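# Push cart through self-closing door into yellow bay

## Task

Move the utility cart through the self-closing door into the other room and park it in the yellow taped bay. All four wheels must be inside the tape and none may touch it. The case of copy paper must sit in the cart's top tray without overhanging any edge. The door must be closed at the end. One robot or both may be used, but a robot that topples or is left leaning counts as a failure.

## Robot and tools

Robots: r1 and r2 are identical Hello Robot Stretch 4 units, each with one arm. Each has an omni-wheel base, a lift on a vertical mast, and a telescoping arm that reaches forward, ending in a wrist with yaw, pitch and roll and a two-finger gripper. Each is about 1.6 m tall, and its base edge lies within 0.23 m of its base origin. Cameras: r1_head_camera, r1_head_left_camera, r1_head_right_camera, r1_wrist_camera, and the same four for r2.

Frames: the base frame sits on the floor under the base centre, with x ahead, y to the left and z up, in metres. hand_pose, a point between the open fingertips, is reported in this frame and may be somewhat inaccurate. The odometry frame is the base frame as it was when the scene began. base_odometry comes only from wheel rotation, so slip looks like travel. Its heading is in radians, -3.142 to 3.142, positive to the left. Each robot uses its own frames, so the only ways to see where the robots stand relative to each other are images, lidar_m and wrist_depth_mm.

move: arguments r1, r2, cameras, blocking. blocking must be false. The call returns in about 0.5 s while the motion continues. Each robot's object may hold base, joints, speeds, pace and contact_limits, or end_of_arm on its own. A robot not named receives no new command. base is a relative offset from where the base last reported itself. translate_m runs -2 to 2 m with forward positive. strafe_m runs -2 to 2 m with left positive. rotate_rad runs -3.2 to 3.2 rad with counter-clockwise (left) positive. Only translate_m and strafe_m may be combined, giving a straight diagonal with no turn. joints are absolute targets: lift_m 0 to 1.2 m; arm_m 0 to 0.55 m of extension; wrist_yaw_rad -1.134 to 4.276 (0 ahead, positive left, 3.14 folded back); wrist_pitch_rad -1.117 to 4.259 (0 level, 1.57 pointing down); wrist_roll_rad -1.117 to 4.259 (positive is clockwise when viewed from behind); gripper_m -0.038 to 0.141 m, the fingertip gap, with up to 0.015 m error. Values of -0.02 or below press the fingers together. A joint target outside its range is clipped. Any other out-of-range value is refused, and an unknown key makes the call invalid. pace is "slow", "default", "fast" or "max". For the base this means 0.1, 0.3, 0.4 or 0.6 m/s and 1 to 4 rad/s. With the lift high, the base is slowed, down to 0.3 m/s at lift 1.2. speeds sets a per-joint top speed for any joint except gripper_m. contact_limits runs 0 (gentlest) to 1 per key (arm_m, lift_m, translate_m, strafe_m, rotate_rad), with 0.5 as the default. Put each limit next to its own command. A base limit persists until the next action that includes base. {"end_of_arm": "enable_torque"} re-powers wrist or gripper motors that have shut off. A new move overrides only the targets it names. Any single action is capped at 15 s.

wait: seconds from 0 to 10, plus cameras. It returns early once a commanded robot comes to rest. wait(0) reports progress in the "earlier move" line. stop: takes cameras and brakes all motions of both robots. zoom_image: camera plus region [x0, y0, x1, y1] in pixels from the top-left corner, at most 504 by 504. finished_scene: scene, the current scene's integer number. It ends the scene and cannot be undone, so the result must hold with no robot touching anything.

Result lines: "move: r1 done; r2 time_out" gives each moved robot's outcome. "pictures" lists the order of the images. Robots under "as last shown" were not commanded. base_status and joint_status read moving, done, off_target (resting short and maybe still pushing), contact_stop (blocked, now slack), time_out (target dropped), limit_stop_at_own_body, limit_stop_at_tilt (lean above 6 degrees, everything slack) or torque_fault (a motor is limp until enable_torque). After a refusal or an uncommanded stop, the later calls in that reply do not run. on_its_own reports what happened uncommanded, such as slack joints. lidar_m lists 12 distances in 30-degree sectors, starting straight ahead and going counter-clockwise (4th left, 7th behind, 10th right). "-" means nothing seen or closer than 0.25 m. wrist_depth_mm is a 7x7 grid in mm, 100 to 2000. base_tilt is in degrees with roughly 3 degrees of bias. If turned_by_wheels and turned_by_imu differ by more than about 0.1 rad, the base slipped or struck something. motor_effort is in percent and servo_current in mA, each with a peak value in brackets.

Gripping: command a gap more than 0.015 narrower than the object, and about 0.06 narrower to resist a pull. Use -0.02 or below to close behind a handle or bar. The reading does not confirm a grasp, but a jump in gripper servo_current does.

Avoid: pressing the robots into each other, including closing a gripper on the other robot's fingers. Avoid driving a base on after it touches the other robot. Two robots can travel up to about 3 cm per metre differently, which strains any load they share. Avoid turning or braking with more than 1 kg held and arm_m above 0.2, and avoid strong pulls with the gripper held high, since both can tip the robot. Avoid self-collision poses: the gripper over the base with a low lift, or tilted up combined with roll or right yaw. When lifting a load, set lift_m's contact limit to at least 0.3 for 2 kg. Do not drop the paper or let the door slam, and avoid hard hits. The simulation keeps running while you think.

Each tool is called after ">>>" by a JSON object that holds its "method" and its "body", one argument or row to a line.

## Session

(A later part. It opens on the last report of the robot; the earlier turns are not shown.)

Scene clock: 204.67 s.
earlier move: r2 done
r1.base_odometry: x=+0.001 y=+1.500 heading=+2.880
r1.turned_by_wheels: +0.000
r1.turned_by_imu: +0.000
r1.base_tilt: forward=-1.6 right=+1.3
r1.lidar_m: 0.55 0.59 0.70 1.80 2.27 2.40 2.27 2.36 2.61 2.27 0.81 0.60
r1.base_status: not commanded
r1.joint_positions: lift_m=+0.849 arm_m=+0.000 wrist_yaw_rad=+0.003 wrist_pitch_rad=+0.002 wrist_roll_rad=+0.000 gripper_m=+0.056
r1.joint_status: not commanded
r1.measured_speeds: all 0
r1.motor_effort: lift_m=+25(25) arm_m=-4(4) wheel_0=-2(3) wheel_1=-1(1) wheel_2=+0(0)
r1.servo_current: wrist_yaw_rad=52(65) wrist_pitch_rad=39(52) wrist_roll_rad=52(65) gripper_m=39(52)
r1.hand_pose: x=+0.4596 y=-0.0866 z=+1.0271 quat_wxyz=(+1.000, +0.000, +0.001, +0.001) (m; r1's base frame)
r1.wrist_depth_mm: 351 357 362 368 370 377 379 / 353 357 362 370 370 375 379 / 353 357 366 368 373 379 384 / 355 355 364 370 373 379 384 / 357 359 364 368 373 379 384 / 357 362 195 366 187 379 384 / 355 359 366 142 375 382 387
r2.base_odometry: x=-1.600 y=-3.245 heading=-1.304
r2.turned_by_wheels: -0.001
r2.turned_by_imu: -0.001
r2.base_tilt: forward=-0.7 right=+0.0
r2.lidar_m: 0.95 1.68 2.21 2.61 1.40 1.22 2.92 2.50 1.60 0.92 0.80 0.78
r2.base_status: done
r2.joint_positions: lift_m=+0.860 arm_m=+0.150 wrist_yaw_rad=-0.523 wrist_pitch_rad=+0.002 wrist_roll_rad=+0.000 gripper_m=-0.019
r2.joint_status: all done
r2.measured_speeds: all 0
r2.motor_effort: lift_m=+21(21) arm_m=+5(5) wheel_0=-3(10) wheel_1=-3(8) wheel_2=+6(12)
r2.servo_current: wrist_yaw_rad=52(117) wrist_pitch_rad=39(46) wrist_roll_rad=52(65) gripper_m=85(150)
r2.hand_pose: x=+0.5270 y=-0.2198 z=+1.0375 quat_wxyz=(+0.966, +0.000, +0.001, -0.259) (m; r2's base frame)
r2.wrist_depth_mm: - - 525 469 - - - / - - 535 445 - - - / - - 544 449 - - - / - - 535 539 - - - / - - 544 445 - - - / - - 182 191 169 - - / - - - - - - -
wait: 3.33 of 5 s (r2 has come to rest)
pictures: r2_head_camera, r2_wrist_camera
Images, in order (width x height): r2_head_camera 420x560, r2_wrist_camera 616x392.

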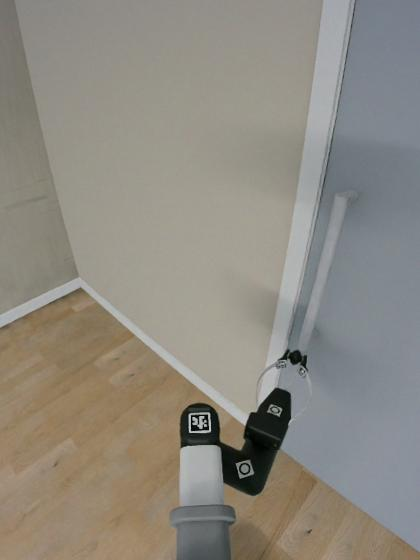

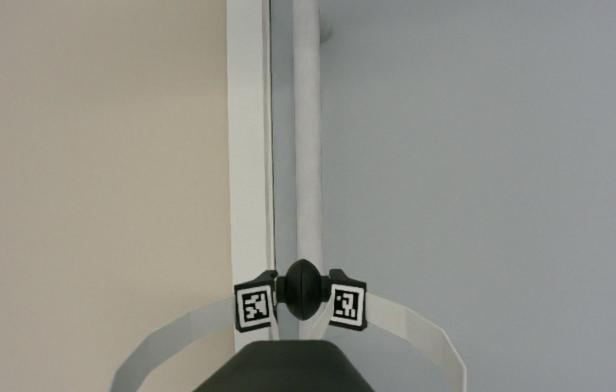

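>>> {"method": "move", "body": {
  "r2": {"joints":{"gripper_m":0.1}},
  "blocking": false,
  "cameras": []
}}

>>> {"method": "wait", "body": {
  "seconds": 1.2,
  "cameras": []
}}

>>> {"method": "move", "body": {
  "r2": {"base":{"translate_m":0.275,"strafe_m":-0.095},"joints":{"wrist_yaw_rad":-0.785},"pace":"slow","speeds":{"wrist_yaw_rad":0.09}},
  "blocking": false,
  "cameras": []
}}

>>> {"method": "wait", "body": {
  "seconds": 5,
  "cameras": ["r2_wrist_camera"]
}}

>>> {"method": "wait", "body": {
  "seconds": 1,
  "cameras": ["r2_wrist_camera"]
}}

Scene clock: 213.33 s.
move: r2 moving
r1: as last shown
r1.lidar_m: 0.56 0.60 0.72 1.82 2.32 2.41 2.27 2.38 2.61 2.25 0.80 0.59
r1.servo_current: wrist_yaw_rad=39(65) wrist_pitch_rad=46(52) wrist_roll_rad=39(52) gripper_m=39(46)
r1.wrist_depth_mm: 353 357 359 364 373 375 377 / 353 357 364 366 373 375 382 / 353 357 359 366 370 377 382 / 353 357 364 368 373 382 384 / 353 359 364 368 375 377 384 / 355 359 196 370 187 379 384 / 355 359 366 143 375 379 387
r2.base_odometry: x=-1.600 y=-3.245 heading=-1.304
r2.turned_by_wheels: +0.000
r2.turned_by_imu: +0.000
r2.base_tilt: forward=-0.7 right=+0.1
r2.lidar_m: 0.96 1.68 2.25 2.62 1.42 1.21 2.89 2.52 1.59 0.92 0.80 0.79
r2.base_status: not commanded
r2.joint_positions: lift_m=+0.860 arm_m=+0.150 wrist_yaw_rad=-0.523 wrist_pitch_rad=+0.002 wrist_roll_rad=+0.000 gripper_m=+0.005
r2.joint_status: gripper_m moving
r2.measured_speeds: all 0
r2.motor_effort: lift_m=+21(21) arm_m=+5(6) wheel_0=-4(4) wheel_1=-3(4) wheel_2=+6(6)
r2.servo_current: wrist_yaw_rad=33(59) wrist_pitch_rad=39(46) wrist_roll_rad=59(59) gripper_m=78(91)
r2.hand_pose: x=+0.5270 y=-0.2198 z=+1.0375 quat_wxyz=(+0.966, +0.000, +0.001, -0.259) (m; r2's base frame)
r2.wrist_depth_mm: - - 525 469 - - - / - - 535 449 - - - / - - 535 449 - - - / - - 539 535 - - - / - - 549 449 - - - / - - 184 191 173 - - / - 116 - - - - -
pictures: none
No camera images: "cameras" was empty.

Scene clock: 214.53 s.
earlier move: r2 moving
r1.base_odometry: x=+0.001 y=+1.500 heading=+2.880
r1.turned_by_wheels: +0.000
r1.turned_by_imu: +0.000
r1.base_tilt: forward=-1.6 right=+1.3
r1.lidar_m: 0.57 0.59 0.70 1.81 2.29 2.39 2.28 2.37 2.62 2.22 0.82 0.59
r1.base_status: not commanded
r1.joint_positions: lift_m=+0.849 arm_m=+0.000 wrist_yaw_rad=+0.003 wrist_pitch_rad=+0.002 wrist_roll_rad=+0.000 gripper_m=+0.056
r1.joint_status: not commanded
r1.measured_speeds: all 0
r1.motor_effort: lift_m=+25(25) arm_m=-4(4) wheel_0=-2(3) wheel_1=-1(1) wheel_2=+0(0)
r1.servo_current: wrist_yaw_rad=46(65) wrist_pitch_rad=39(52) wrist_roll_rad=52(65) gripper_m=46(46)
r1.hand_pose: x=+0.4596 y=-0.0866 z=+1.0271 quat_wxyz=(+1.000, +0.000, +0.001, +0.001) (m; r1's base frame)
r1.wrist_depth_mm: 353 357 362 364 370 375 379 / 353 359 362 364 370 375 382 / 351 359 362 370 375 377 382 / 355 357 362 368 375 377 382 / 353 359 364 370 370 382 387 / 355 359 195 368 187 382 382 / 357 362 366 143 377 382 384
r2.base_odometry: x=-1.600 y=-3.245 heading=-1.304
r2.turned_by_wheels: +0.000
r2.turned_by_imu: +0.000
r2.base_tilt: forward=-0.7 right=+0.0
r2.lidar_m: 0.93 1.67 2.24 2.64 1.42 1.22 2.91 2.50 1.58 0.92 0.79 0.79
r2.base_status: not commanded
r2.joint_positions: lift_m=+0.860 arm_m=+0.150 wrist_yaw_rad=-0.523 wrist_pitch_rad=+0.002 wrist_roll_rad=+0.000 gripper_m=+0.100
r2.joint_status: gripper_m moving
r2.measured_speeds: all 0
r2.motor_effort: lift_m=+21(21) arm_m=+5(6) wheel_0=-4(4) wheel_1=-4(4) wheel_2=+6(6)
r2.servo_current: wrist_yaw_rad=39(65) wrist_pitch_rad=52(52) wrist_roll_rad=52(59) gripper_m=52(117)
r2.hand_pose: x=+0.5270 y=-0.2198 z=+1.0375 quat_wxyz=(+0.966, +0.000, +0.001, -0.259) (m; r2's base frame)
r2.wrist_depth_mm: - - 530 473 - - - / - - 530 445 - - - / - - 535 445 - - - / - - 539 535 - - - / - - 539 449 - - - / - - 193 449 186 - - / - - - - - - -
wait: 1.20 s; no rest
pictures: none
No camera images: "cameras" was empty.

Scene clock: 215.03 s.
earlier move: r2 done
move: r2 moving
r1: as last shown
r1.lidar_m: 0.55 0.60 0.69 1.82 2.30 2.40 2.28 2.38 2.59 2.25 0.80 0.59
r1.servo_current: wrist_yaw_rad=46(65) wrist_pitch_rad=39(46) wrist_roll_rad=39(59) gripper_m=39(46)
r1.wrist_depth_mm: 351 357 359 366 370 375 379 / 353 357 362 364 370 377 384 / 353 355 366 368 375 377 382 / 355 359 366 368 373 377 384 / 357 362 364 368 375 377 384 / 357 359 196 370 188 379 384 / 355 359 366 143 377 384 384
r2.base_odometry: x=-1.601 y=-3.258 heading=-1.304
r2.turned_by_wheels: +0.000
r2.turned_by_imu: +0.000
r2.base_tilt: forward=-0.7 right=+0.1
r2.lidar_m: 0.92 1.66 2.23 2.59 1.46 1.23 2.92 2.51 1.57 0.91 0.76 0.79
r2.base_status: translate_m moving; strafe_m moving
r2.joint_positions: lift_m=+0.860 arm_m=+0.150 wrist_yaw_rad=-0.556 wrist_pitch_rad=+0.002 wrist_roll_rad=+0.000 gripper_m=+0.100
r2.joint_status: wrist_yaw_rad moving; the others done
r2.measured_speeds: translate_m=+0.049 strafe_m=-0.016 rotate_rad=+0.002 lift_m=+0.000 arm_m=+0.000 wrist_yaw_rad=-0.089 wrist_pitch_rad=+0.000 wrist_roll_rad=+0.000
r2.motor_effort: lift_m=+21(21) arm_m=+5(5) wheel_0=+5(11) wheel_1=+5(6) wheel_2=-9(10)
r2.servo_current: wrist_yaw_rad=33(85) wrist_pitch_rad=33(52) wrist_roll_rad=26(65) gripper_m=46(52)
r2.hand_pose: x=+0.5197 y=-0.2264 z=+1.0375 quat_wxyz=(+0.962, +0.000, +0.001, -0.274) (m; r2's base frame)
r2.wrist_depth_mm: - - 521 430 - - - / - - 525 430 - - - / - - 521 430 - - - / - - 525 433 - - - / - - 525 433 - - - / - - 195 433 186 - - / - - - - - - -
pictures: none
No camera images: "cameras" was empty.

Scene clock: 218.67 s.
earlier move: r2 done
r1.base_odometry: x=+0.001 y=+1.500 heading=+2.880
r1.turned_by_wheels: +0.000
r1.turned_by_imu: +0.000
r1.base_tilt: forward=-1.6 right=+1.3
r1.lidar_m: 0.56 0.60 0.70 1.79 2.29 2.37 2.28 2.36 2.59 2.25 0.80 0.60
r1.base_status: not commanded
r1.joint_positions: lift_m=+0.849 arm_m=+0.000 wrist_yaw_rad=+0.003 wrist_pitch_rad=+0.002 wrist_roll_rad=+0.000 gripper_m=+0.056
r1.joint_status: not commanded
r1.measured_speeds: all 0
r1.motor_effort: lift_m=+25(25) arm_m=-4(4) wheel_0=-2(3) wheel_1=-1(1) wheel_2=+0(0)
r1.servo_current: wrist_yaw_rad=39(72) wrist_pitch_rad=39(46) wrist_roll_rad=72(72) gripper_m=39(52)
r1.hand_pose: x=+0.4596 y=-0.0866 z=+1.0271 quat_wxyz=(+1.000, +0.000, +0.001, +0.001) (m; r1's base frame)
r1.wrist_depth_mm: 353 357 359 364 370 375 382 / 353 357 362 368 373 377 382 / 351 357 359 368 373 379 379 / 355 357 366 368 370 379 382 / 355 362 364 370 375 379 382 / 355 359 195 368 187 382 382 / 357 359 366 143 377 384 384
r2.base_odometry: x=-1.620 y=-3.535 heading=-1.304
r2.turned_by_wheels: +0.000
r2.turned_by_imu: +0.001
r2.base_tilt: forward=-0.6 right=+0.1
r2.lidar_m: 0.63 1.15 2.12 2.48 4.37 1.50 3.07 2.64 1.09 0.64 0.53 0.49
r2.base_status: done
r2.joint_positions: lift_m=+0.860 arm_m=+0.150 wrist_yaw_rad=-0.782 wrist_pitch_rad=+0.002 wrist_roll_rad=+0.000 gripper_m=+0.100
r2.joint_status: all done
r2.measured_speeds: all 0
r2.motor_effort: lift_m=+21(21) arm_m=+5(5) wheel_0=+5(11) wheel_1=+5(7) wheel_2=-5(11)
r2.servo_current: wrist_yaw_rad=46(91) wrist_pitch_rad=39(52) wrist_roll_rad=52(65) gripper_m=52(59)
r2.hand_pose: x=+0.4638 y=-0.2653 z=+1.0375 quat_wxyz=(+0.925, +0.000, +0.001, -0.381) (m; r2's base frame)
r2.wrist_depth_mm: 271 254 264 260 258 254 251 / 273 255 265 194 259 255 251 / 273 257 267 193 260 257 254 / 277 258 270 193 260 257 255 / 277 260 271 193 263 259 257 / 279 262 196 189 196 260 257 / 282 263 273 - 265 262 260
wait: 3.63 of 5 s (r2 has come to rest)
pictures: r2_wrist_camera
Images, in order (width x height): r2_wrist_camera 616x392.

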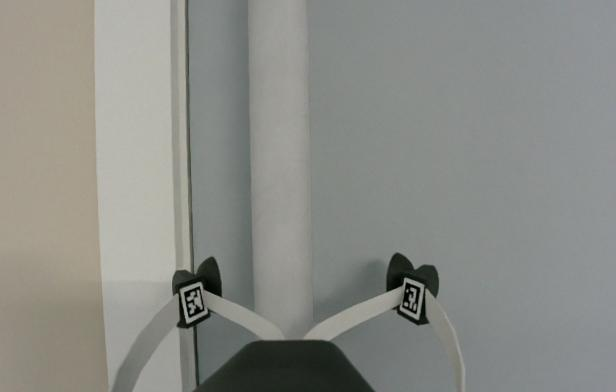

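Scene clock: 219.67 s.
r1.base_odometry: x=+0.001 y=+1.500 heading=+2.880
r1.turned_by_wheels: +0.000
r1.turned_by_imu: +0.000
r1.base_tilt: forward=-1.6 right=+1.3
r1.lidar_m: 0.56 0.60 0.70 1.80 2.28 2.39 2.28 2.39 2.63 2.24 0.80 0.60
r1.base_status: not commanded
r1.joint_positions: lift_m=+0.849 arm_m=+0.000 wrist_yaw_rad=+0.003 wrist_pitch_rad=+0.002 wrist_roll_rad=+0.000 gripper_m=+0.056
r1.joint_status: not commanded
r1.measured_speeds: all 0
r1.motor_effort: lift_m=+25(25) arm_m=-4(4) wheel_0=-2(3) wheel_1=-1(1) wheel_2=+0(0)
r1.servo_current: wrist_yaw_rad=39(72) wrist_pitch_rad=39(46) wrist_roll_rad=33(72) gripper_m=39(52)
r1.hand_pose: x=+0.4596 y=-0.0866 z=+1.0271 quat_wxyz=(+1.000, +0.000, +0.001, +0.001) (m; r1's base frame)
r1.wrist_depth_mm: 353 353 362 366 370 373 379 / 355 355 362 366 370 375 379 / 353 357 364 366 373 379 382 / 353 359 362 366 375 377 384 / 353 359 366 368 375 379 384 / 357 362 196 368 187 377 387 / 355 357 366 143 377 382 384
r2.base_odometry: x=-1.620 y=-3.535 heading=-1.304
r2.turned_by_wheels: +0.000
r2.turned_by_imu: +0.000
r2.base_tilt: forward=-0.7 right=+0.0
r2.lidar_m: 0.67 1.13 2.10 2.48 4.38 1.48 3.08 2.63 1.10 0.63 0.53 0.48
r2.base_status: done
r2.joint_positions: lift_m=+0.860 arm_m=+0.150 wrist_yaw_rad=-0.782 wrist_pitch_rad=+0.002 wrist_roll_rad=+0.000 gripper_m=+0.100
r2.joint_status: all done
r2.measured_speeds: all 0
r2.motor_effort: lift_m=+21(21) arm_m=+5(5) wheel_0=+4(11) wheel_1=+5(7) wheel_2=-5(11)
r2.servo_current: wrist_yaw_rad=39(91) wrist_pitch_rad=46(52) wrist_roll_rad=46(65) gripper_m=52(59)
r2.hand_pose: x=+0.4638 y=-0.2653 z=+1.0375 quat_wxyz=(+0.925, +0.000, +0.001, -0.381) (m; r2's base frame)
r2.wrist_depth_mm: 271 255 265 259 257 254 251 / 272 254 266 194 258 254 252 / 273 256 267 193 259 256 252 / 276 258 268 193 260 259 255 / 278 259 271 194 263 259 256 / 279 262 198 188 197 260 258 / 282 263 274 - 266 262 259
wait: 1.00 s; at rest by 0.27 s
pictures: r2_wrist_camera
Images, in order (width x height): r2_wrist_camera 616x392.

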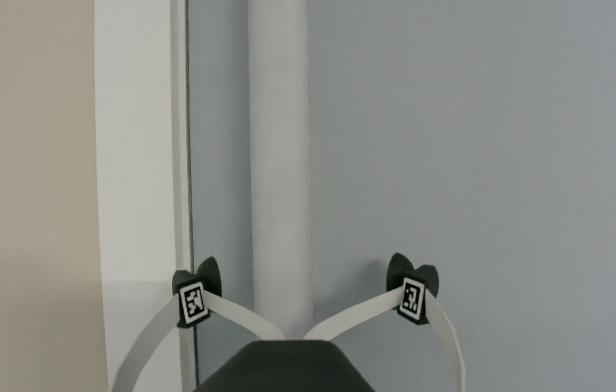

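>>> {"method": "move", "body": {
  "r2": {"base":{"translate_m":0.012,"strafe_m":0.008},"joints":{"gripper_m":-0.03},"pace":"slow"},
  "blocking": false,
  "cameras": []
}}

>>> {"method": "wait", "body": {
  "seconds": 2.5,
  "cameras": ["r2_wrist_camera","r2_head_camera"]
}}

>>> {"method": "wait", "body": {
  "seconds": 0.8,
  "cameras": ["r2_wrist_camera","r2_head_camera"]
}}

Scene clock: 225.10 s.
move: r2 moving
r1: as last shown
r1.lidar_m: 0.55 0.60 0.68 1.79 2.28 2.39 2.28 2.40 2.62 2.24 0.80 0.61
r1.motor_effort: lift_m=+25(25) arm_m=-4(4) wheel_0=-2(2) wheel_1=-1(1) wheel_2=+0(0)
r1.servo_current: wrist_yaw_rad=39(72) wrist_pitch_rad=39(46) wrist_roll_rad=39(59) gripper_m=46(46)
r1.wrist_depth_mm: 355 357 362 366 370 373 377 / 353 357 362 366 368 375 382 / 355 355 359 368 373 379 382 / 355 359 366 370 370 377 382 / 355 357 362 370 375 379 384 / 357 359 195 370 187 382 387 / 359 357 366 143 375 379 387
r2.base_odometry: x=-1.611 y=-3.543 heading=-1.304
r2.turned_by_wheels: +0.000
r2.turned_by_imu: +0.000
r2.base_tilt: forward=-0.7 right=+0.0
r2.lidar_m: 0.66 1.14 2.12 2.48 4.36 1.50 3.07 2.63 1.05 0.61 0.53 0.47
r2.base_status: translate_m moving; strafe_m moving
r2.joint_positions: lift_m=+0.860 arm_m=+0.150 wrist_yaw_rad=-0.782 wrist_pitch_rad=+0.002 wrist_roll_rad=+0.000 gripper_m=+0.091
r2.joint_status: gripper_m moving
r2.measured_speeds: translate_m=+0.021 strafe_m=+0.014 rotate_rad=+0.001 lift_m=+0.000 arm_m=+0.000 wrist_yaw_rad=+0.000 wrist_pitch_rad=+0.000 wrist_roll_rad=+0.000
r2.motor_effort: lift_m=+21(21) arm_m=+5(5) wheel_0=-1(7) wheel_1=+5(9) wheel_2=-7(9)
r2.servo_current: wrist_yaw_rad=39(65) wrist_pitch_rad=39(46) wrist_roll_rad=46(52) gripper_m=91(91)
r2.hand_pose: x=+0.4638 y=-0.2653 z=+1.0375 quat_wxyz=(+0.925, +0.000, +0.001, -0.381) (m; r2's base frame)
r2.wrist_depth_mm: 268 252 262 183 255 252 249 / 271 253 263 181 256 252 249 / 273 255 265 182 257 254 252 / 274 255 267 185 258 255 253 / 276 257 267 186 260 257 254 / 277 259 193 185 199 258 255 / 279 262 262 - 264 258 258
pictures: none
No camera images: "cameras" was empty.

Scene clock: 227.60 s.
earlier move: r2 moving
r1.base_odometry: x=+0.001 y=+1.500 heading=+2.880
r1.turned_by_wheels: +0.000
r1.turned_by_imu: +0.000
r1.base_tilt: forward=-1.6 right=+1.3
r1.lidar_m: 0.56 0.59 0.71 1.81 2.30 2.38 2.28 2.38 2.62 2.26 0.81 0.61
r1.base_status: not commanded
r1.joint_positions: lift_m=+0.849 arm_m=+0.000 wrist_yaw_rad=+0.003 wrist_pitch_rad=+0.002 wrist_roll_rad=+0.000 gripper_m=+0.056
r1.joint_status: not commanded
r1.measured_speeds: all 0
r1.motor_effort: lift_m=+25(25) arm_m=-4(4) wheel_0=-1(3) wheel_1=-1(1) wheel_2=+0(0)
r1.servo_current: wrist_yaw_rad=33(72) wrist_pitch_rad=39(52) wrist_roll_rad=65(65) gripper_m=39(52)
r1.hand_pose: x=+0.4596 y=-0.0866 z=+1.0271 quat_wxyz=(+1.000, +0.000, +0.001, +0.001) (m; r1's base frame)
r1.wrist_depth_mm: 351 355 364 364 373 375 382 / 351 359 364 368 373 379 382 / 353 357 362 368 375 377 379 / 353 357 364 368 375 382 382 / 357 359 364 370 375 379 387 / 353 362 196 370 188 382 384 / 357 359 366 143 377 382 389
r2.base_odometry: x=-1.609 y=-3.545 heading=-1.304
r2.turned_by_wheels: +0.000
r2.turned_by_imu: +0.000
r2.base_tilt: forward=-0.6 right=+0.1
r2.lidar_m: 0.64 1.13 2.07 2.46 4.33 1.48 3.09 2.65 1.09 0.63 0.52 0.51
r2.base_status: done
r2.joint_positions: lift_m=+0.860 arm_m=+0.150 wrist_yaw_rad=-0.782 wrist_pitch_rad=+0.002 wrist_roll_rad=+0.000 gripper_m=+0.015
r2.joint_status: gripper_m moving
r2.measured_speeds: translate_m=+0.000 strafe_m=+0.000 rotate_rad=-0.002 lift_m=+0.000 arm_m=+0.001 wrist_yaw_rad=+0.000 wrist_pitch_rad=+0.000 wrist_roll_rad=+0.000
r2.motor_effort: lift_m=+21(21) arm_m=+4(5) wheel_0=-4(7) wheel_1=+4(9) wheel_2=-5(9)
r2.servo_current: wrist_yaw_rad=46(65) wrist_pitch_rad=46(46) wrist_roll_rad=39(59) gripper_m=143(143)
r2.hand_pose: x=+0.4638 y=-0.2653 z=+1.0375 quat_wxyz=(+0.924, +0.000, +0.001, -0.381) (m; r2's base frame)
r2.wrist_depth_mm: 266 248 258 179 252 249 247 / 266 251 260 186 254 251 247 / 270 251 262 180 254 252 249 / 271 252 264 182 257 253 251 / 272 254 264 183 257 255 252 / 274 257 193 182 189 256 253 / 274 258 267 - 262 255 254
wait: 2.50 s; no rest
pictures: r2_head_camera, r2_wrist_camera
Images, in order (width x height): r2_head_camera 420x560, r2_wrist_camera 616x392.

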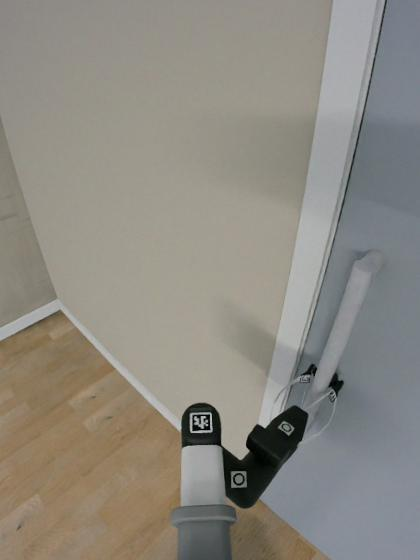

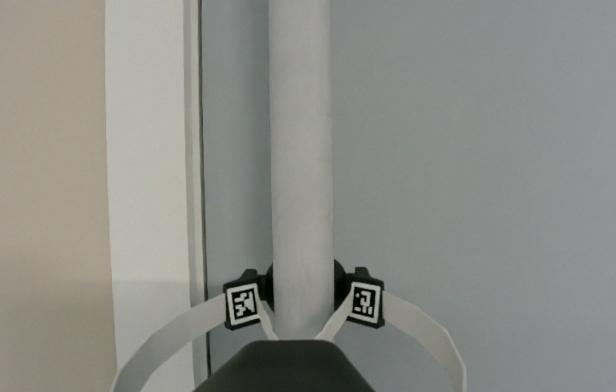

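Scene clock: 228.40 s.
earlier move: r2 moving
r1.base_odometry: x=+0.001 y=+1.500 heading=+2.880
r1.turned_by_wheels: +0.000
r1.turned_by_imu: +0.000
r1.base_tilt: forward=-1.6 right=+1.3
r1.lidar_m: 0.57 0.60 0.71 1.81 2.31 2.41 2.27 2.38 2.64 2.24 0.81 0.61
r1.base_status: not commanded
r1.joint_positions: lift_m=+0.849 arm_m=+0.000 wrist_yaw_rad=+0.003 wrist_pitch_rad=+0.002 wrist_roll_rad=+0.000 gripper_m=+0.056
r1.joint_status: not commanded
r1.measured_speeds: all 0
r1.motor_effort: lift_m=+25(25) arm_m=-4(4) wheel_0=-2(3) wheel_1=-1(1) wheel_2=+0(0)
r1.servo_current: wrist_yaw_rad=39(72) wrist_pitch_rad=39(52) wrist_roll_rad=59(65) gripper_m=39(52)
r1.hand_pose: x=+0.4596 y=-0.0866 z=+1.0271 quat_wxyz=(+1.000, +0.000, +0.001, +0.001) (m; r1's base frame)
r1.wrist_depth_mm: 353 357 366 370 375 382 389 / 353 362 366 370 373 384 389 / 355 362 366 370 375 382 389 / 357 364 368 373 379 387 392 / 357 364 368 375 382 387 392 / 357 362 196 375 187 387 392 / 359 359 370 143 379 387 392
r2.base_odometry: x=-1.609 y=-3.545 heading=-1.305
r2.turned_by_wheels: +0.000
r2.turned_by_imu: +0.000
r2.base_tilt: forward=-0.6 right=+0.1
r2.lidar_m: 0.62 1.10 2.10 2.47 4.36 1.50 3.08 2.65 1.08 0.59 0.52 0.46
r2.base_status: done
r2.joint_positions: lift_m=+0.860 arm_m=+0.150 wrist_yaw_rad=-0.782 wrist_pitch_rad=+0.002 wrist_roll_rad=+0.000 gripper_m=-0.014
r2.joint_status: gripper_m moving
r2.measured_speeds: all 0
r2.motor_effort: lift_m=+21(21) arm_m=-3(5) wheel_0=-11(11) wheel_1=+2(9) wheel_2=-5(9)
r2.servo_current: wrist_yaw_rad=39(65) wrist_pitch_rad=39(46) wrist_roll_rad=39(59) gripper_m=202(221)
r2.hand_pose: x=+0.4640 y=-0.2652 z=+1.0375 quat_wxyz=(+0.925, +0.000, +0.001, -0.381) (m; r2's base frame)
r2.wrist_depth_mm: 264 249 249 167 243 241 238 / 266 248 250 169 245 242 239 / 268 250 251 171 245 243 241 / 270 251 252 171 248 243 242 / 271 253 255 172 248 246 243 / 272 255 189 173 181 247 245 / 274 256 257 - 251 248 246
wait: 0.80 s; no rest
pictures: r2_head_camera, r2_wrist_camera
Images, in order (width x height): r2_head_camera 420x560, r2_wrist_camera 616x392.

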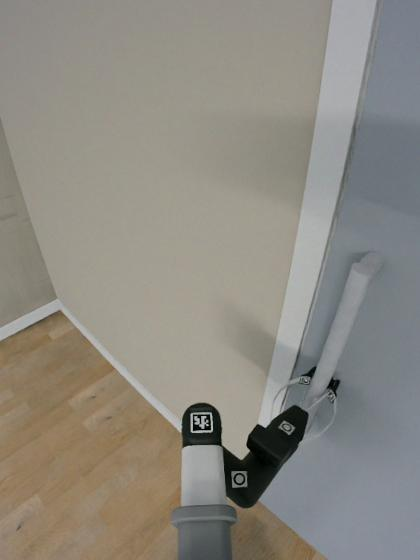

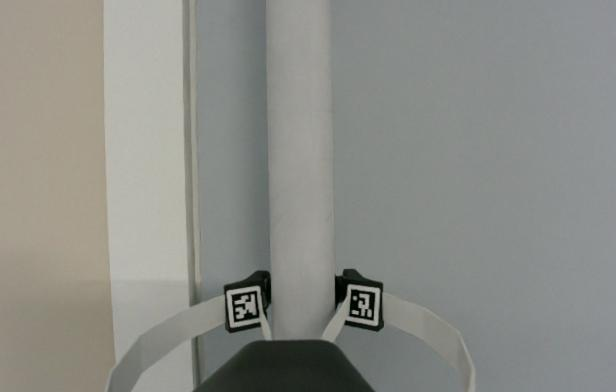

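>>> {"method": "move", "body": {
  "r2": {"base":{"translate_m":-0.249,"strafe_m":0.069},"joints":{"wrist_yaw_rad":-0.52},"pace":"slow","speeds":{"wrist_yaw_rad":0.09}},
  "blocking": false,
  "cameras": []
}}

>>> {"method": "wait", "body": {
  "seconds": 5,
  "cameras": ["r2_head_camera","r2_wrist_camera"]
}}

Scene clock: 234.57 s.
earlier move: r2 done
move: r2 moving
r1: as last shown
r1.lidar_m: 0.56 0.59 0.69 1.82 2.32 2.42 2.25 2.38 2.63 2.26 0.78 0.62
r1.motor_effort: lift_m=+25(25) arm_m=-4(4) wheel_0=-3(3) wheel_1=-1(1) wheel_2=+0(0)
r1.servo_current: wrist_yaw_rad=65(65) wrist_pitch_rad=39(46) wrist_roll_rad=39(65) gripper_m=39(46)
r1.wrist_depth_mm: 359 364 368 375 382 389 394 / 359 362 368 379 384 389 392 / 357 364 370 377 384 394 397 / 362 364 375 377 387 394 397 / 362 366 373 377 384 394 399 / 359 366 195 382 187 394 402 / 364 364 370 143 387 392 402
r2.base_odometry: x=-1.609 y=-3.532 heading=-1.307
r2.turned_by_wheels: -0.002
r2.turned_by_imu: -0.001
r2.base_tilt: forward=-0.7 right=+0.1
r2.lidar_m: 0.64 1.16 2.08 2.46 4.35 1.51 3.10 2.65 1.09 0.62 0.52 0.47
r2.base_status: translate_m moving; strafe_m moving
r2.joint_positions: lift_m=+0.860 arm_m=+0.150 wrist_yaw_rad=-0.746 wrist_pitch_rad=+0.002 wrist_roll_rad=+0.000 gripper_m=-0.028
r2.joint_status: wrist_yaw_rad moving; the others done
r2.measured_speeds: translate_m=-0.049 strafe_m=+0.013 rotate_rad=+0.002 lift_m=+0.000 arm_m=+0.000 wrist_yaw_rad=+0.090 wrist_pitch_rad=+0.000 wrist_roll_rad=+0.000
r2.motor_effort: lift_m=+21(21) arm_m=-3(4) wheel_0=-21(27) wheel_1=-6(7) wheel_2=+7(8)
r2.servo_current: wrist_yaw_rad=26(104) wrist_pitch_rad=39(46) wrist_roll_rad=46(52) gripper_m=137(143)
r2.hand_pose: x=+0.4734 y=-0.2599 z=+1.0375 quat_wxyz=(+0.931, +0.000, +0.001, -0.364) (m; r2's base frame)
r2.wrist_depth_mm: 277 256 247 164 239 235 233 / 277 259 248 165 240 236 234 / 279 260 249 166 241 237 236 / 281 262 250 167 243 238 236 / 283 263 252 168 245 241 238 / 285 266 186 168 179 242 240 / 287 282 255 - 246 242 241
pictures: none
No camera images: "cameras" was empty.

Scene clock: 237.90 s.
earlier move: r2 done
r1.base_odometry: x=+0.001 y=+1.500 heading=+2.880
r1.turned_by_wheels: +0.000
r1.turned_by_imu: +0.000
r1.base_tilt: forward=-1.6 right=+1.3
r1.lidar_m: 0.64 0.61 0.72 1.80 2.28 2.39 2.28 2.38 2.60 2.24 0.78 0.76
r1.base_status: not commanded
r1.joint_positions: lift_m=+0.849 arm_m=+0.000 wrist_yaw_rad=+0.003 wrist_pitch_rad=+0.002 wrist_roll_rad=+0.000 gripper_m=+0.056
r1.joint_status: not commanded
r1.measured_speeds: all 0
r1.motor_effort: lift_m=+25(25) arm_m=-4(4) wheel_0=-2(3) wheel_1=-1(1) wheel_2=+0(0)
r1.servo_current: wrist_yaw_rad=46(72) wrist_pitch_rad=39(52) wrist_roll_rad=46(72) gripper_m=39(46)
r1.hand_pose: x=+0.4596 y=-0.0866 z=+1.0271 quat_wxyz=(+1.000, +0.000, +0.001, +0.001) (m; r1's base frame)
r1.wrist_depth_mm: 402 430 459 492 530 554 615 / 407 433 462 492 530 559 609 / 410 433 459 496 530 559 627 / 407 436 462 496 530 559 615 / 410 436 459 496 535 559 627 / 413 433 193 496 187 - - / 410 418 459 143 539 - -
r2.base_odometry: x=-1.608 y=-3.287 heading=-1.304
r2.turned_by_wheels: +0.003
r2.turned_by_imu: +0.003
r2.base_tilt: forward=-0.6 right=+0.1
r2.lidar_m: 0.61 1.60 2.22 2.61 1.51 1.24 2.91 2.50 1.49 0.80 0.59 0.51
r2.base_status: done
r2.joint_positions: lift_m=+0.860 arm_m=+0.150 wrist_yaw_rad=-0.504 wrist_pitch_rad=+0.002 wrist_roll_rad=+0.000 gripper_m=-0.028
r2.joint_status: all done
r2.measured_speeds: all 0
r2.motor_effort: lift_m=+21(21) arm_m=-3(4) wheel_0=-4(27) wheel_1=-5(8) wheel_2=+20(21)
r2.servo_current: wrist_yaw_rad=91(124) wrist_pitch_rad=39(46) wrist_roll_rad=39(65) gripper_m=137(150)
r2.hand_pose: x=+0.5312 y=-0.2159 z=+1.0375 quat_wxyz=(+0.968, +0.000, +0.001, -0.249) (m; r2's base frame)
r2.wrist_depth_mm: - - 247 166 235 227 223 / - - 249 166 236 229 224 / - - 250 167 236 230 225 / - - 251 167 239 231 227 / - - 253 168 241 234 229 / - - 184 169 181 234 230 / - - 258 - 243 234 232
wait: 3.33 of 5 s (r2 has come to rest)
pictures: r2_head_camera, r2_wrist_camera
Images, in order (width x height): r2_head_camera 420x560, r2_wrist_camera 616x392.

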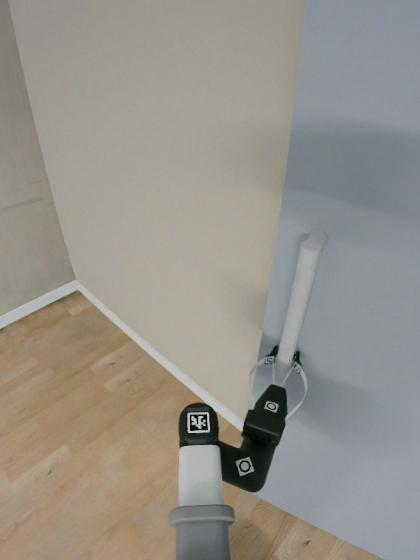

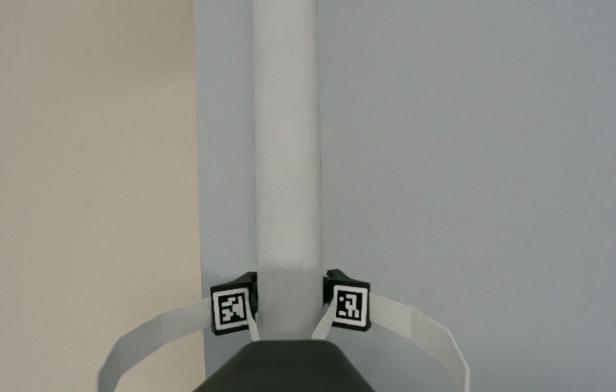

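>>> {"method": "move", "body": {
  "r2": {"base":{"translate_m":-0.27,"strafe_m":0.005},"joints":{"wrist_yaw_rad":-0.3},"pace":"slow","speeds":{"wrist_yaw_rad":0.08}},
  "blocking": false,
  "cameras": []
}}

>>> {"method": "wait", "body": {
  "seconds": 5,
  "cameras": ["r2_head_camera","r2_wrist_camera"]
}}

Scene clock: 244.43 s.
move: r2 moving
r1: as last shown
r1.lidar_m: 0.64 0.61 0.70 1.80 2.31 2.40 2.27 2.38 2.60 2.26 0.80 0.75
r1.servo_current: wrist_yaw_rad=33(59) wrist_pitch_rad=39(46) wrist_roll_rad=52(65) gripper_m=39(46)
r1.wrist_depth_mm: 407 433 462 500 535 564 634 / 404 433 459 492 535 569 634 / 410 433 462 492 539 564 640 / 410 439 466 500 539 569 627 / 410 433 462 496 544 609 627 / 413 433 193 496 187 - - / 410 424 459 143 539 - -
r2.base_odometry: x=-1.611 y=-3.275 heading=-1.303
r2.turned_by_wheels: +0.001
r2.turned_by_imu: +0.001
r2.base_tilt: forward=-0.7 right=+0.1
r2.lidar_m: 0.60 1.60 2.22 2.61 1.52 1.25 2.91 2.51 1.48 0.80 0.60 0.52
r2.base_status: translate_m moving; strafe_m moving
r2.joint_positions: lift_m=+0.860 arm_m=+0.150 wrist_yaw_rad=-0.472 wrist_pitch_rad=+0.002 wrist_roll_rad=+0.000 gripper_m=-0.028
r2.joint_status: wrist_yaw_rad moving
r2.measured_speeds: translate_m=-0.049 strafe_m=+0.001 rotate_rad=+0.002 lift_m=+0.000 arm_m=+0.000 wrist_yaw_rad=+0.078 wrist_pitch_rad=+0.000 wrist_roll_rad=+0.000
r2.motor_effort: lift_m=+21(21) arm_m=-4(4) wheel_0=-9(10) wheel_1=-6(7) wheel_2=+22(23)
r2.servo_current: wrist_yaw_rad=91(98) wrist_pitch_rad=39(52) wrist_roll_rad=39(59) gripper_m=130(137)
r2.hand_pose: x=+0.5381 y=-0.2089 z=+1.0375 quat_wxyz=(+0.972, +0.000, +0.001, -0.234) (m; r2's base frame)
r2.wrist_depth_mm: - - 247 164 234 226 220 / - - 251 165 235 227 222 / - - 252 166 236 229 223 / - - 252 167 239 229 225 / - - 256 167 241 231 226 / - - 183 168 180 233 227 / - - - - 241 231 229
pictures: none
No camera images: "cameras" was empty.

Scene clock: 249.43 s.
earlier move: r2 contact_stop
r1.base_odometry: x=+0.001 y=+1.500 heading=+2.880
r1.turned_by_wheels: +0.000
r1.turned_by_imu: +0.000
r1.base_tilt: forward=-1.6 right=+1.3
r1.lidar_m: 0.65 0.59 0.68 1.79 2.29 2.39 2.28 2.40 2.63 2.27 0.79 0.77
r1.base_status: not commanded
r1.joint_positions: lift_m=+0.849 arm_m=+0.000 wrist_yaw_rad=+0.003 wrist_pitch_rad=+0.002 wrist_roll_rad=+0.000 gripper_m=+0.056
r1.joint_status: not commanded
r1.measured_speeds: all 0
r1.motor_effort: lift_m=+25(25) arm_m=-4(4) wheel_0=-3(3) wheel_1=-1(1) wheel_2=+0(0)
r1.servo_current: wrist_yaw_rad=52(78) wrist_pitch_rad=46(52) wrist_roll_rad=52(65) gripper_m=46(52)
r1.hand_pose: x=+0.4596 y=-0.0866 z=+1.0271 quat_wxyz=(+1.000, +0.000, +0.001, +0.001) (m; r1's base frame)
r1.wrist_depth_mm: 407 436 466 500 535 574 640 / 407 436 459 496 539 603 634 / 410 433 462 500 535 615 640 / 410 433 466 500 535 603 634 / 410 436 466 500 544 603 640 / 410 433 193 504 187 - - / 413 424 466 143 539 - -
r2.base_odometry: x=-1.660 y=-3.257 heading=-1.274
r2.turned_by_wheels: +0.029
r2.turned_by_imu: +0.031
r2.base_tilt: forward=-0.6 right=+0.0
r2.lidar_m: 0.53 1.70 2.32 2.74 1.26 1.27 2.82 2.45 1.44 0.79 0.60 0.53
r2.base_status: translate_m contact_stop; strafe_m contact_stop
r2.joint_positions: lift_m=+0.860 arm_m=+0.150 wrist_yaw_rad=-0.293 wrist_pitch_rad=+0.002 wrist_roll_rad=+0.000 gripper_m=-0.029
r2.joint_status: all done
r2.measured_speeds: translate_m=+0.034 strafe_m=-0.019 rotate_rad=+0.002 lift_m=+0.000 arm_m=+0.000 wrist_yaw_rad=+0.000 wrist_pitch_rad=+0.000 wrist_roll_rad=+0.000
r2.on_its_own: the wheels are slack since a contact_stop
r2.motor_effort: lift_m=+21(21) arm_m=-4(5) wheel_0=+2(10) wheel_1=-1(8) wheel_2=-1(30)
r2.servo_current: wrist_yaw_rad=65(169) wrist_pitch_rad=46(52) wrist_roll_rad=46(65) gripper_m=124(137)
r2.hand_pose: x=+0.5719 y=-0.1669 z=+1.0375 quat_wxyz=(+0.989, +0.000, +0.001, -0.146) (m; r2's base frame)
r2.wrist_depth_mm: - - 258 162 224 208 198 / - - 259 162 227 210 199 / - - 262 165 228 211 200 / - - 263 166 229 212 202 / - - 264 167 230 214 202 / - - 183 167 180 214 204 / - - - - 229 210 205
wait: 5.00 s; no rest
pictures: r2_head_camera, r2_wrist_camera
Images, in order (width x height): r2_head_camera 420x560, r2_wrist_camera 616x392.

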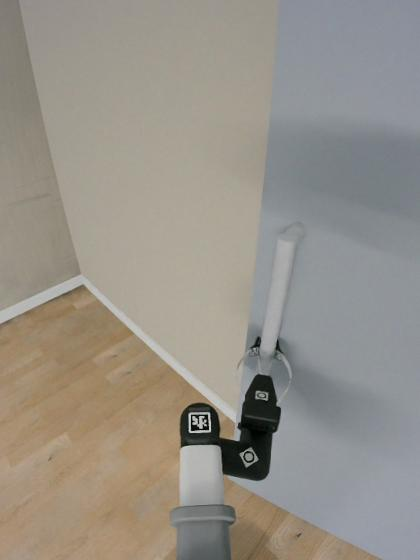

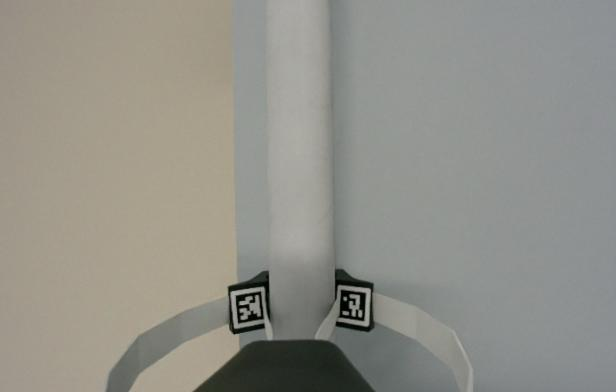

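>>> {"method": "move", "body": {
  "r1": {"base":{"strafe_m":-0.2},"joints":{"lift_m":0.45,"gripper_m":-0.02}},
  "r2": {"base":{"translate_m":-0.13,"strafe_m":0.08},"contact_limits":{"translate_m":1.0,"strafe_m":1.0},"pace":"slow"},
  "blocking": false,
  "cameras": []
}}

>>> {"method": "wait", "body": {
  "seconds": 3,
  "cameras": ["r2_head_camera","r2_wrist_camera","r1_head_left_camera"]
}}

r2: "contact_limits": translate_m and strafe_m are given together and make one move, which takes one limit: state it under one of them only
Scene clock: 271.13 s.
earlier move: r2 contact_stop
r1.base_odometry: x=+0.001 y=+1.500 heading=+2.880
r1.turned_by_wheels: +0.000
r1.turned_by_imu: -0.001
r1.base_tilt: forward=-1.6 right=+1.3
r1.lidar_m: 0.55 0.59 0.70 1.82 2.31 2.39 2.28 2.39 2.59 2.23 0.81 0.61
r1.base_status: not commanded
r1.joint_positions: lift_m=+0.849 arm_m=+0.000 wrist_yaw_rad=+0.003 wrist_pitch_rad=+0.002 wrist_roll_rad=+0.000 gripper_m=+0.056
r1.joint_status: not commanded
r1.measured_speeds: all 0
r1.motor_effort: lift_m=+25(25) arm_m=-4(4) wheel_0=-2(3) wheel_1=-1(1) wheel_2=+0(0)
r1.servo_current: wrist_yaw_rad=52(78) wrist_pitch_rad=39(52) wrist_roll_rad=39(78) gripper_m=46(52)
r1.hand_pose: x=+0.4596 y=-0.0866 z=+1.0271 quat_wxyz=(+1.000, +0.000, +0.001, +0.001) (m; r1's base frame)
r1.wrist_depth_mm: 351 355 362 364 373 375 377 / 351 357 362 368 373 375 384 / 355 359 364 368 373 377 382 / 355 362 364 368 373 379 384 / 355 359 362 368 375 382 384 / 355 359 195 370 188 382 384 / 355 359 366 143 377 382 384
r2.base_odometry: x=-1.722 y=-3.484 heading=-1.311
r2.turned_by_wheels: -0.036
r2.turned_by_imu: -0.032
r2.base_tilt: forward=-0.6 right=+0.1
r2.lidar_m: 0.52 1.13 2.20 2.62 1.83 1.50 2.92 2.52 1.04 0.63 0.53 0.51
r2.base_status: translate_m contact_stop (by the wheels' count: +0.081 of -0.270); strafe_m contact_stop (by the wheels' count: -0.121 of +0.005)
r2.joint_positions: lift_m=+0.860 arm_m=+0.150 wrist_yaw_rad=-0.293 wrist_pitch_rad=+0.002 wrist_roll_rad=+0.000 gripper_m=-0.029
r2.joint_status: all done
r2.measured_speeds: all 0
r2.on_its_own: the wheels are slack since a contact_stop
r2.motor_effort: lift_m=+21(21) arm_m=-4(5) wheel_0=+0(10) wheel_1=+0(8) wheel_2=+0(30)
r2.servo_current: wrist_yaw_rad=59(169) wrist_pitch_rad=39(52) wrist_roll_rad=46(65) gripper_m=111(137)
r2.hand_pose: x=+0.5719 y=-0.1669 z=+1.0375 quat_wxyz=(+0.989, +0.000, +0.001, -0.146) (m; r2's base frame)
r2.wrist_depth_mm: 433 351 272 162 216 193 177 / 436 351 273 163 219 193 178 / 439 353 276 164 220 195 180 / 439 359 278 166 220 199 181 / 449 364 281 167 223 197 182 / 455 370 186 168 180 195 182 / 449 397 294 - 221 191 182
pictures: none

not run: a call was refused earlier in this reply.

>>> {"method": "move", "body": {
  "r1": {"base":{"strafe_m":-0.2},"joints":{"lift_m":0.45,"gripper_m":-0.02}},
  "r2": {"base":{"translate_m":-0.375,"strafe_m":0.19},"contact_limits":{"translate_m":0.9},"pace":"slow"},
  "blocking": false,
  "cameras": []
}}

>>> {"method": "wait", "body": {
  "seconds": 1.8,
  "cameras": []
}}

>>> {"method": "wait", "body": {
  "seconds": 4,
  "cameras": ["r2_head_camera","r2_wrist_camera","r1_head_left_camera"]
}}

Scene clock: 282.70 s.
move: r1 moving; r2 moving
r1.base_odometry: x=+0.010 y=+1.535 heading=+2.880
r1.turned_by_wheels: +0.000
r1.turned_by_imu: +0.000
r1.base_tilt: forward=-1.6 right=+1.3
r1.lidar_m: 0.57 0.57 0.70 1.80 2.34 2.37 2.28 2.38 2.60 2.28 0.76 0.62
r1.base_status: strafe_m moving
r1.joint_positions: lift_m=+0.813 arm_m=+0.000 wrist_yaw_rad=+0.003 wrist_pitch_rad=+0.002 wrist_roll_rad=+0.000 gripper_m=+0.037
r1.joint_status: lift_m moving; gripper_m moving
r1.measured_speeds: translate_m=-0.001 strafe_m=-0.140 rotate_rad=+0.004 lift_m=-0.146 arm_m=+0.000 wrist_yaw_rad=+0.000 wrist_pitch_rad=+0.000 wrist_roll_rad=+0.000
r1.motor_effort: lift_m=+10(24) arm_m=-4(4) wheel_0=+9(10) wheel_1=-8(9) wheel_2=+1(1)
r1.servo_current: wrist_yaw_rad=59(65) wrist_pitch_rad=46(46) wrist_roll_rad=59(59) gripper_m=104(104)
r1.hand_pose: x=+0.4596 y=-0.0866 z=+0.9902 quat_wxyz=(+1.000, +0.000, +0.001, +0.001) (m; r1's base frame)
r1.wrist_depth_mm: 355 362 366 370 373 382 382 / 357 362 368 373 375 379 384 / 359 364 368 373 375 382 387 / 359 364 370 373 377 382 389 / 362 366 370 375 379 382 389 / 362 366 193 377 191 387 389 / 362 364 373 145 379 387 389
r2.base_odometry: x=-1.719 y=-3.471 heading=-1.310
r2.turned_by_wheels: +0.000
r2.turned_by_imu: -0.004
r2.base_tilt: forward=-0.5 right=+0.1
r2.lidar_m: 0.53 1.12 2.21 2.60 1.82 1.48 2.93 2.54 1.09 0.64 0.53 0.53
r2.base_status: translate_m moving; strafe_m moving
r2.joint_positions: lift_m=+0.860 arm_m=+0.150 wrist_yaw_rad=-0.292 wrist_pitch_rad=+0.002 wrist_roll_rad=+0.000 gripper_m=-0.029
r2.joint_status: not commanded
r2.measured_speeds: translate_m=-0.050 strafe_m=+0.024 rotate_rad=+0.004 lift_m=+0.000 arm_m=+0.000 wrist_yaw_rad=+0.000 wrist_pitch_rad=+0.000 wrist_roll_rad=+0.000
r2.motor_effort: lift_m=+21(21) arm_m=-4(5) wheel_0=-11(18) wheel_1=-8(10) wheel_2=+19(19)
r2.servo_current: wrist_yaw_rad=65(65) wrist_pitch_rad=39(46) wrist_roll_rad=39(59) gripper_m=111(117)
r2.contact_limits: translate_m 0.9
r2.hand_pose: x=+0.5720 y=-0.1667 z=+1.0375 quat_wxyz=(+0.989, +0.000, +0.001, -0.145) (m; r2's base frame)
r2.wrist_depth_mm: 455 370 287 162 217 193 178 / 455 370 290 163 220 194 180 / 452 377 290 164 220 196 180 / 449 379 294 167 222 200 181 / 452 384 296 167 224 198 182 / 466 392 185 167 181 196 183 / - 404 303 - 222 193 183
pictures: none
No camera images: "cameras" was empty.

Scene clock: 284.50 s.
earlier move: r1 moving; r2 moving
r1.base_odometry: x=+0.053 y=+1.693 heading=+2.880
r1.turned_by_wheels: +0.000
r1.turned_by_imu: -0.001
r1.base_tilt: forward=-1.6 right=+1.2
r1.lidar_m: 0.68 0.68 0.75 1.81 2.49 2.38 2.27 2.37 2.42 2.25 0.76 0.66
r1.base_status: done
r1.joint_positions: lift_m=+0.451 arm_m=+0.000 wrist_yaw_rad=+0.003 wrist_pitch_rad=+0.002 wrist_roll_rad=+0.000 gripper_m=-0.019
r1.joint_status: lift_m moving; the others done
r1.measured_speeds: translate_m=+0.000 strafe_m=+0.000 rotate_rad=+0.000 lift_m=-0.014 arm_m=+0.000 wrist_yaw_rad=+0.000 wrist_pitch_rad=+0.000 wrist_roll_rad=+0.000
r1.motor_effort: lift_m=+12(24) arm_m=-4(4) wheel_0=+1(11) wheel_1=+1(11) wheel_2=+1(2)
r1.servo_current: wrist_yaw_rad=52(65) wrist_pitch_rad=46(52) wrist_roll_rad=59(65) gripper_m=52(130)
r1.hand_pose: x=+0.4596 y=-0.0866 z=+0.6283 quat_wxyz=(+1.000, +0.000, +0.001, +0.001) (m; r1's base frame)
r1.wrist_depth_mm: 433 455 480 512 549 569 - / 433 459 484 512 544 569 - / 433 452 488 512 544 569 - / 436 459 484 508 539 - - / 436 462 480 508 544 - - / 439 459 477 198 544 1756 - / 439 452 179 184 162 1336 1537
r2.base_odometry: x=-1.683 y=-3.303 heading=-1.308
r2.turned_by_wheels: +0.002
r2.turned_by_imu: +0.003
r2.base_tilt: forward=-0.6 right=+0.0
r2.lidar_m: 0.53 1.49 2.28 2.64 1.46 1.34 2.87 2.48 1.40 0.75 0.59 0.55
r2.base_status: translate_m moving; strafe_m moving
r2.joint_positions: lift_m=+0.860 arm_m=+0.150 wrist_yaw_rad=-0.275 wrist_pitch_rad=+0.002 wrist_roll_rad=+0.000 gripper_m=-0.029
r2.joint_status: not commanded
r2.measured_speeds: translate_m=-0.090 strafe_m=+0.048 rotate_rad=+0.000 lift_m=+0.000 arm_m=+0.000 wrist_yaw_rad=+0.001 wrist_pitch_rad=+0.000 wrist_roll_rad=+0.000
r2.motor_effort: lift_m=+21(21) arm_m=-4(5) wheel_0=+1(18) wheel_1=-3(10) wheel_2=+30(31)
r2.servo_current: wrist_yaw_rad=150(156) wrist_pitch_rad=46(46) wrist_roll_rad=39(59) gripper_m=124(124)
r2.contact_limits: translate_m 0.9
r2.hand_pose: x=+0.5747 y=-0.1626 z=+1.0375 quat_wxyz=(+0.991, +0.000, +0.001, -0.137) (m; r2's base frame)
r2.wrist_depth_mm: - - - 172 217 200 187 / - - 170 165 220 201 189 / - - 263 172 220 203 190 / - - 265 172 223 203 191 / - - - 171 224 206 - / - - 178 167 216 206 192 / - 136 - - 224 200 193
wait: 1.80 s; no rest
pictures: none
No camera images: "cameras" was empty.

Scene clock: 284.83 s.
earlier move: r1 done; r2 moving
r1.base_odometry: x=+0.053 y=+1.693 heading=+2.880
r1.turned_by_wheels: +0.000
r1.turned_by_imu: +0.000
r1.base_tilt: forward=-1.6 right=+1.3
r1.lidar_m: 0.69 0.68 0.77 1.83 2.51 2.39 2.27 2.38 2.39 2.27 0.75 0.67
r1.base_status: done
r1.joint_positions: lift_m=+0.450 arm_m=+0.000 wrist_yaw_rad=+0.003 wrist_pitch_rad=+0.002 wrist_roll_rad=+0.000 gripper_m=-0.019
r1.joint_status: all done
r1.measured_speeds: all 0
r1.motor_effort: lift_m=+13(24) arm_m=-4(4) wheel_0=+1(11) wheel_1=+1(11) wheel_2=+1(2)
r1.servo_current: wrist_yaw_rad=52(65) wrist_pitch_rad=46(52) wrist_roll_rad=59(65) gripper_m=52(130)
r1.hand_pose: x=+0.4596 y=-0.0866 z=+0.6281 quat_wxyz=(+1.000, +0.000, +0.001, +0.001) (m; r1's base frame)
r1.wrist_depth_mm: 445 469 504 530 569 - - / 445 473 504 535 559 - - / 449 473 504 539 564 - - / 449 469 504 544 564 - - / 455 477 500 539 569 - - / 452 480 492 199 178 - - / 449 469 180 183 144 1464 1537
r2.base_odometry: x=-1.677 y=-3.270 heading=-1.308
r2.turned_by_wheels: +0.000
r2.turned_by_imu: +0.001
r2.base_tilt: forward=-0.6 right=+0.1
r2.lidar_m: 0.55 1.54 2.27 2.72 1.34 1.28 2.87 2.45 1.47 0.83 0.60 0.56
r2.base_status: translate_m moving; strafe_m moving
r2.joint_positions: lift_m=+0.860 arm_m=+0.150 wrist_yaw_rad=-0.275 wrist_pitch_rad=+0.002 wrist_roll_rad=+0.000 gripper_m=-0.029
r2.joint_status: not commanded
r2.measured_speeds: translate_m=-0.088 strafe_m=+0.046 rotate_rad=+0.005 lift_m=+0.000 arm_m=+0.000 wrist_yaw_rad=+0.003 wrist_pitch_rad=+0.000 wrist_roll_rad=+0.000
r2.motor_effort: lift_m=+21(21) arm_m=-5(5) wheel_0=+3(18) wheel_1=-4(10) wheel_2=+30(31)
r2.servo_current: wrist_yaw_rad=150(163) wrist_pitch_rad=39(46) wrist_roll_rad=39(59) gripper_m=117(124)
r2.contact_limits: translate_m 0.9
r2.hand_pose: x=+0.5748 y=-0.1624 z=+1.0375 quat_wxyz=(+0.991, +0.000, +0.001, -0.137) (m; r2's base frame)
r2.wrist_depth_mm: - - 260 174 218 202 191 / - - 169 165 220 204 191 / - - 173 172 222 205 193 / - - 264 172 224 206 194 / - - 266 172 226 207 196 / - - 179 172 218 208 196 / - 136 - - 225 204 197
wait: 0.33 of 4 s (r1 has come to rest)
pictures: r1_head_left_camera, r2_head_camera, r2_wrist_camera
Images, in order (width x height): r1_head_left_camera 420x672, r2_head_camera 420x560, r2_wrist_camera 616x392.

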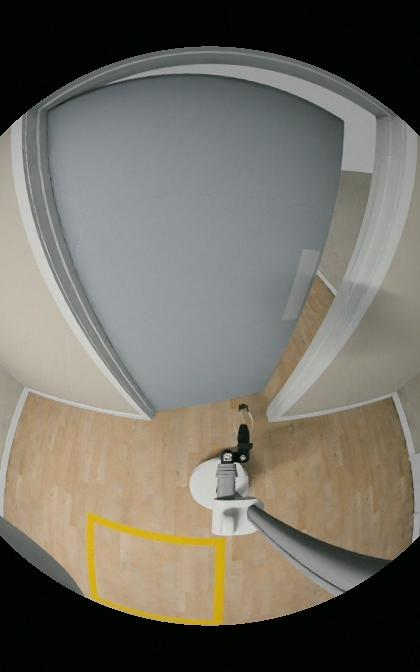

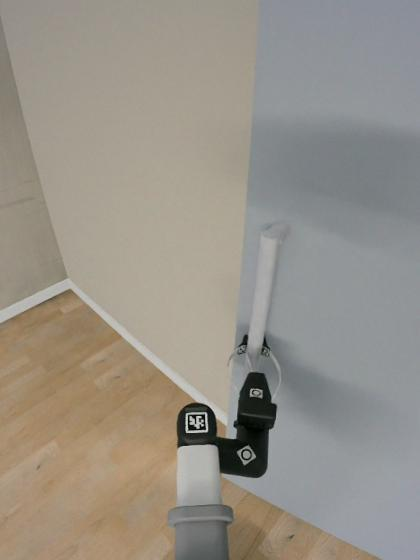

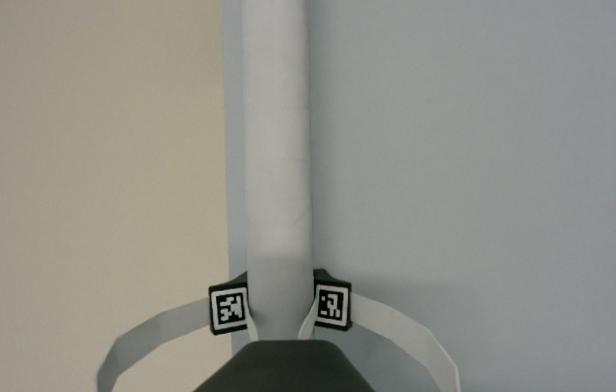

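>>> {"method": "wait", "body": {
  "seconds": 4,
  "cameras": ["r2_wrist_camera","r1_head_left_camera"]
}}

Scene clock: 287.57 s.
earlier move: r2 done
r1.base_odometry: x=+0.053 y=+1.693 heading=+2.880
r1.turned_by_wheels: +0.000
r1.turned_by_imu: +0.000
r1.base_tilt: forward=-1.6 right=+1.3
r1.lidar_m: 0.78 0.75 0.72 1.78 2.50 2.39 2.28 2.38 2.40 2.22 0.76 0.66
r1.base_status: done
r1.joint_positions: lift_m=+0.450 arm_m=+0.000 wrist_yaw_rad=+0.003 wrist_pitch_rad=+0.002 wrist_roll_rad=+0.000 gripper_m=-0.019
r1.joint_status: all done
r1.measured_speeds: all 0
r1.motor_effort: lift_m=+13(24) arm_m=-4(4) wheel_0=+1(11) wheel_1=+1(11) wheel_2=+1(2)
r1.servo_current: wrist_yaw_rad=65(65) wrist_pitch_rad=39(52) wrist_roll_rad=52(65) gripper_m=52(130)
r1.hand_pose: x=+0.4596 y=-0.0866 z=+0.6281 quat_wxyz=(+1.000, +0.000, +0.001, +0.001) (m; r1's base frame)
r1.wrist_depth_mm: 512 554 - - 788 - - / 521 554 - - - - - / 521 559 - - - - - / 512 564 - - - - - / 525 554 - - - - - / 521 554 183 199 182 - - / 521 544 163 146 144 1464 1537
r2.base_odometry: x=-1.636 y=-3.073 heading=-1.310
r2.turned_by_wheels: -0.002
r2.turned_by_imu: +0.001
r2.base_tilt: forward=-0.6 right=+0.1
r2.lidar_m: 0.52 1.97 2.33 2.76 1.10 1.10 2.78 2.41 1.86 1.06 0.67 0.49
r2.base_status: done
r2.joint_positions: lift_m=+0.860 arm_m=+0.150 wrist_yaw_rad=-0.275 wrist_pitch_rad=+0.002 wrist_roll_rad=+0.000 gripper_m=-0.029
r2.joint_status: not commanded
r2.measured_speeds: all 0
r2.on_its_own: wrist_yaw_rad is at rest, and its servo_current (150 mA) is outside its rest range (0 to 104 mA)
r2.motor_effort: lift_m=+21(21) arm_m=-5(5) wheel_0=-3(18) wheel_1=-6(10) wheel_2=+18(32)
r2.servo_current: wrist_yaw_rad=150(169) wrist_pitch_rad=46(46) wrist_roll_rad=52(59) gripper_m=111(124)
r2.contact_limits: translate_m 0.9
r2.hand_pose: x=+0.5749 y=-0.1624 z=+1.0375 quat_wxyz=(+0.991, +0.000, +0.001, -0.137) (m; r2's base frame)
r2.wrist_depth_mm: - - 247 164 232 225 220 / - - 250 165 234 228 222 / - - 251 165 236 229 224 / - - 253 166 236 230 223 / - - 255 167 239 230 225 / - - 185 168 181 232 226 / - - - - 241 230 227
wait: 0.43 of 4 s (r2 has come to rest)
pictures: r1_head_left_camera, r2_wrist_camera
Images, in order (width x height): r1_head_left_camera 420x672, r2_wrist_camera 616x392.

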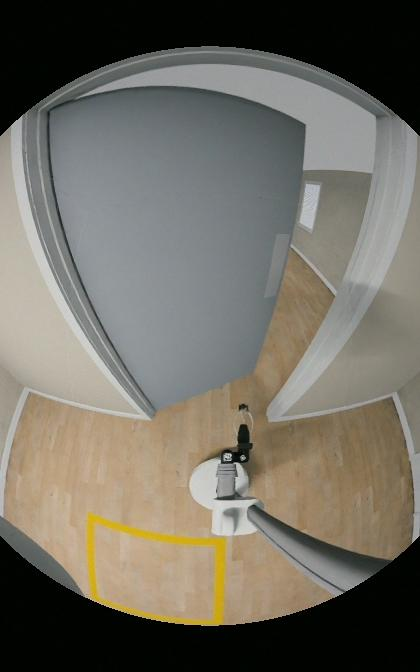

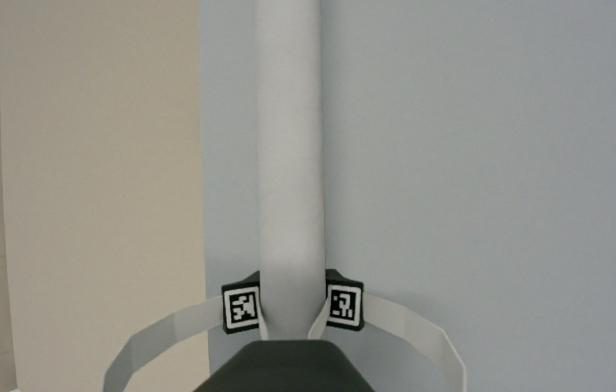

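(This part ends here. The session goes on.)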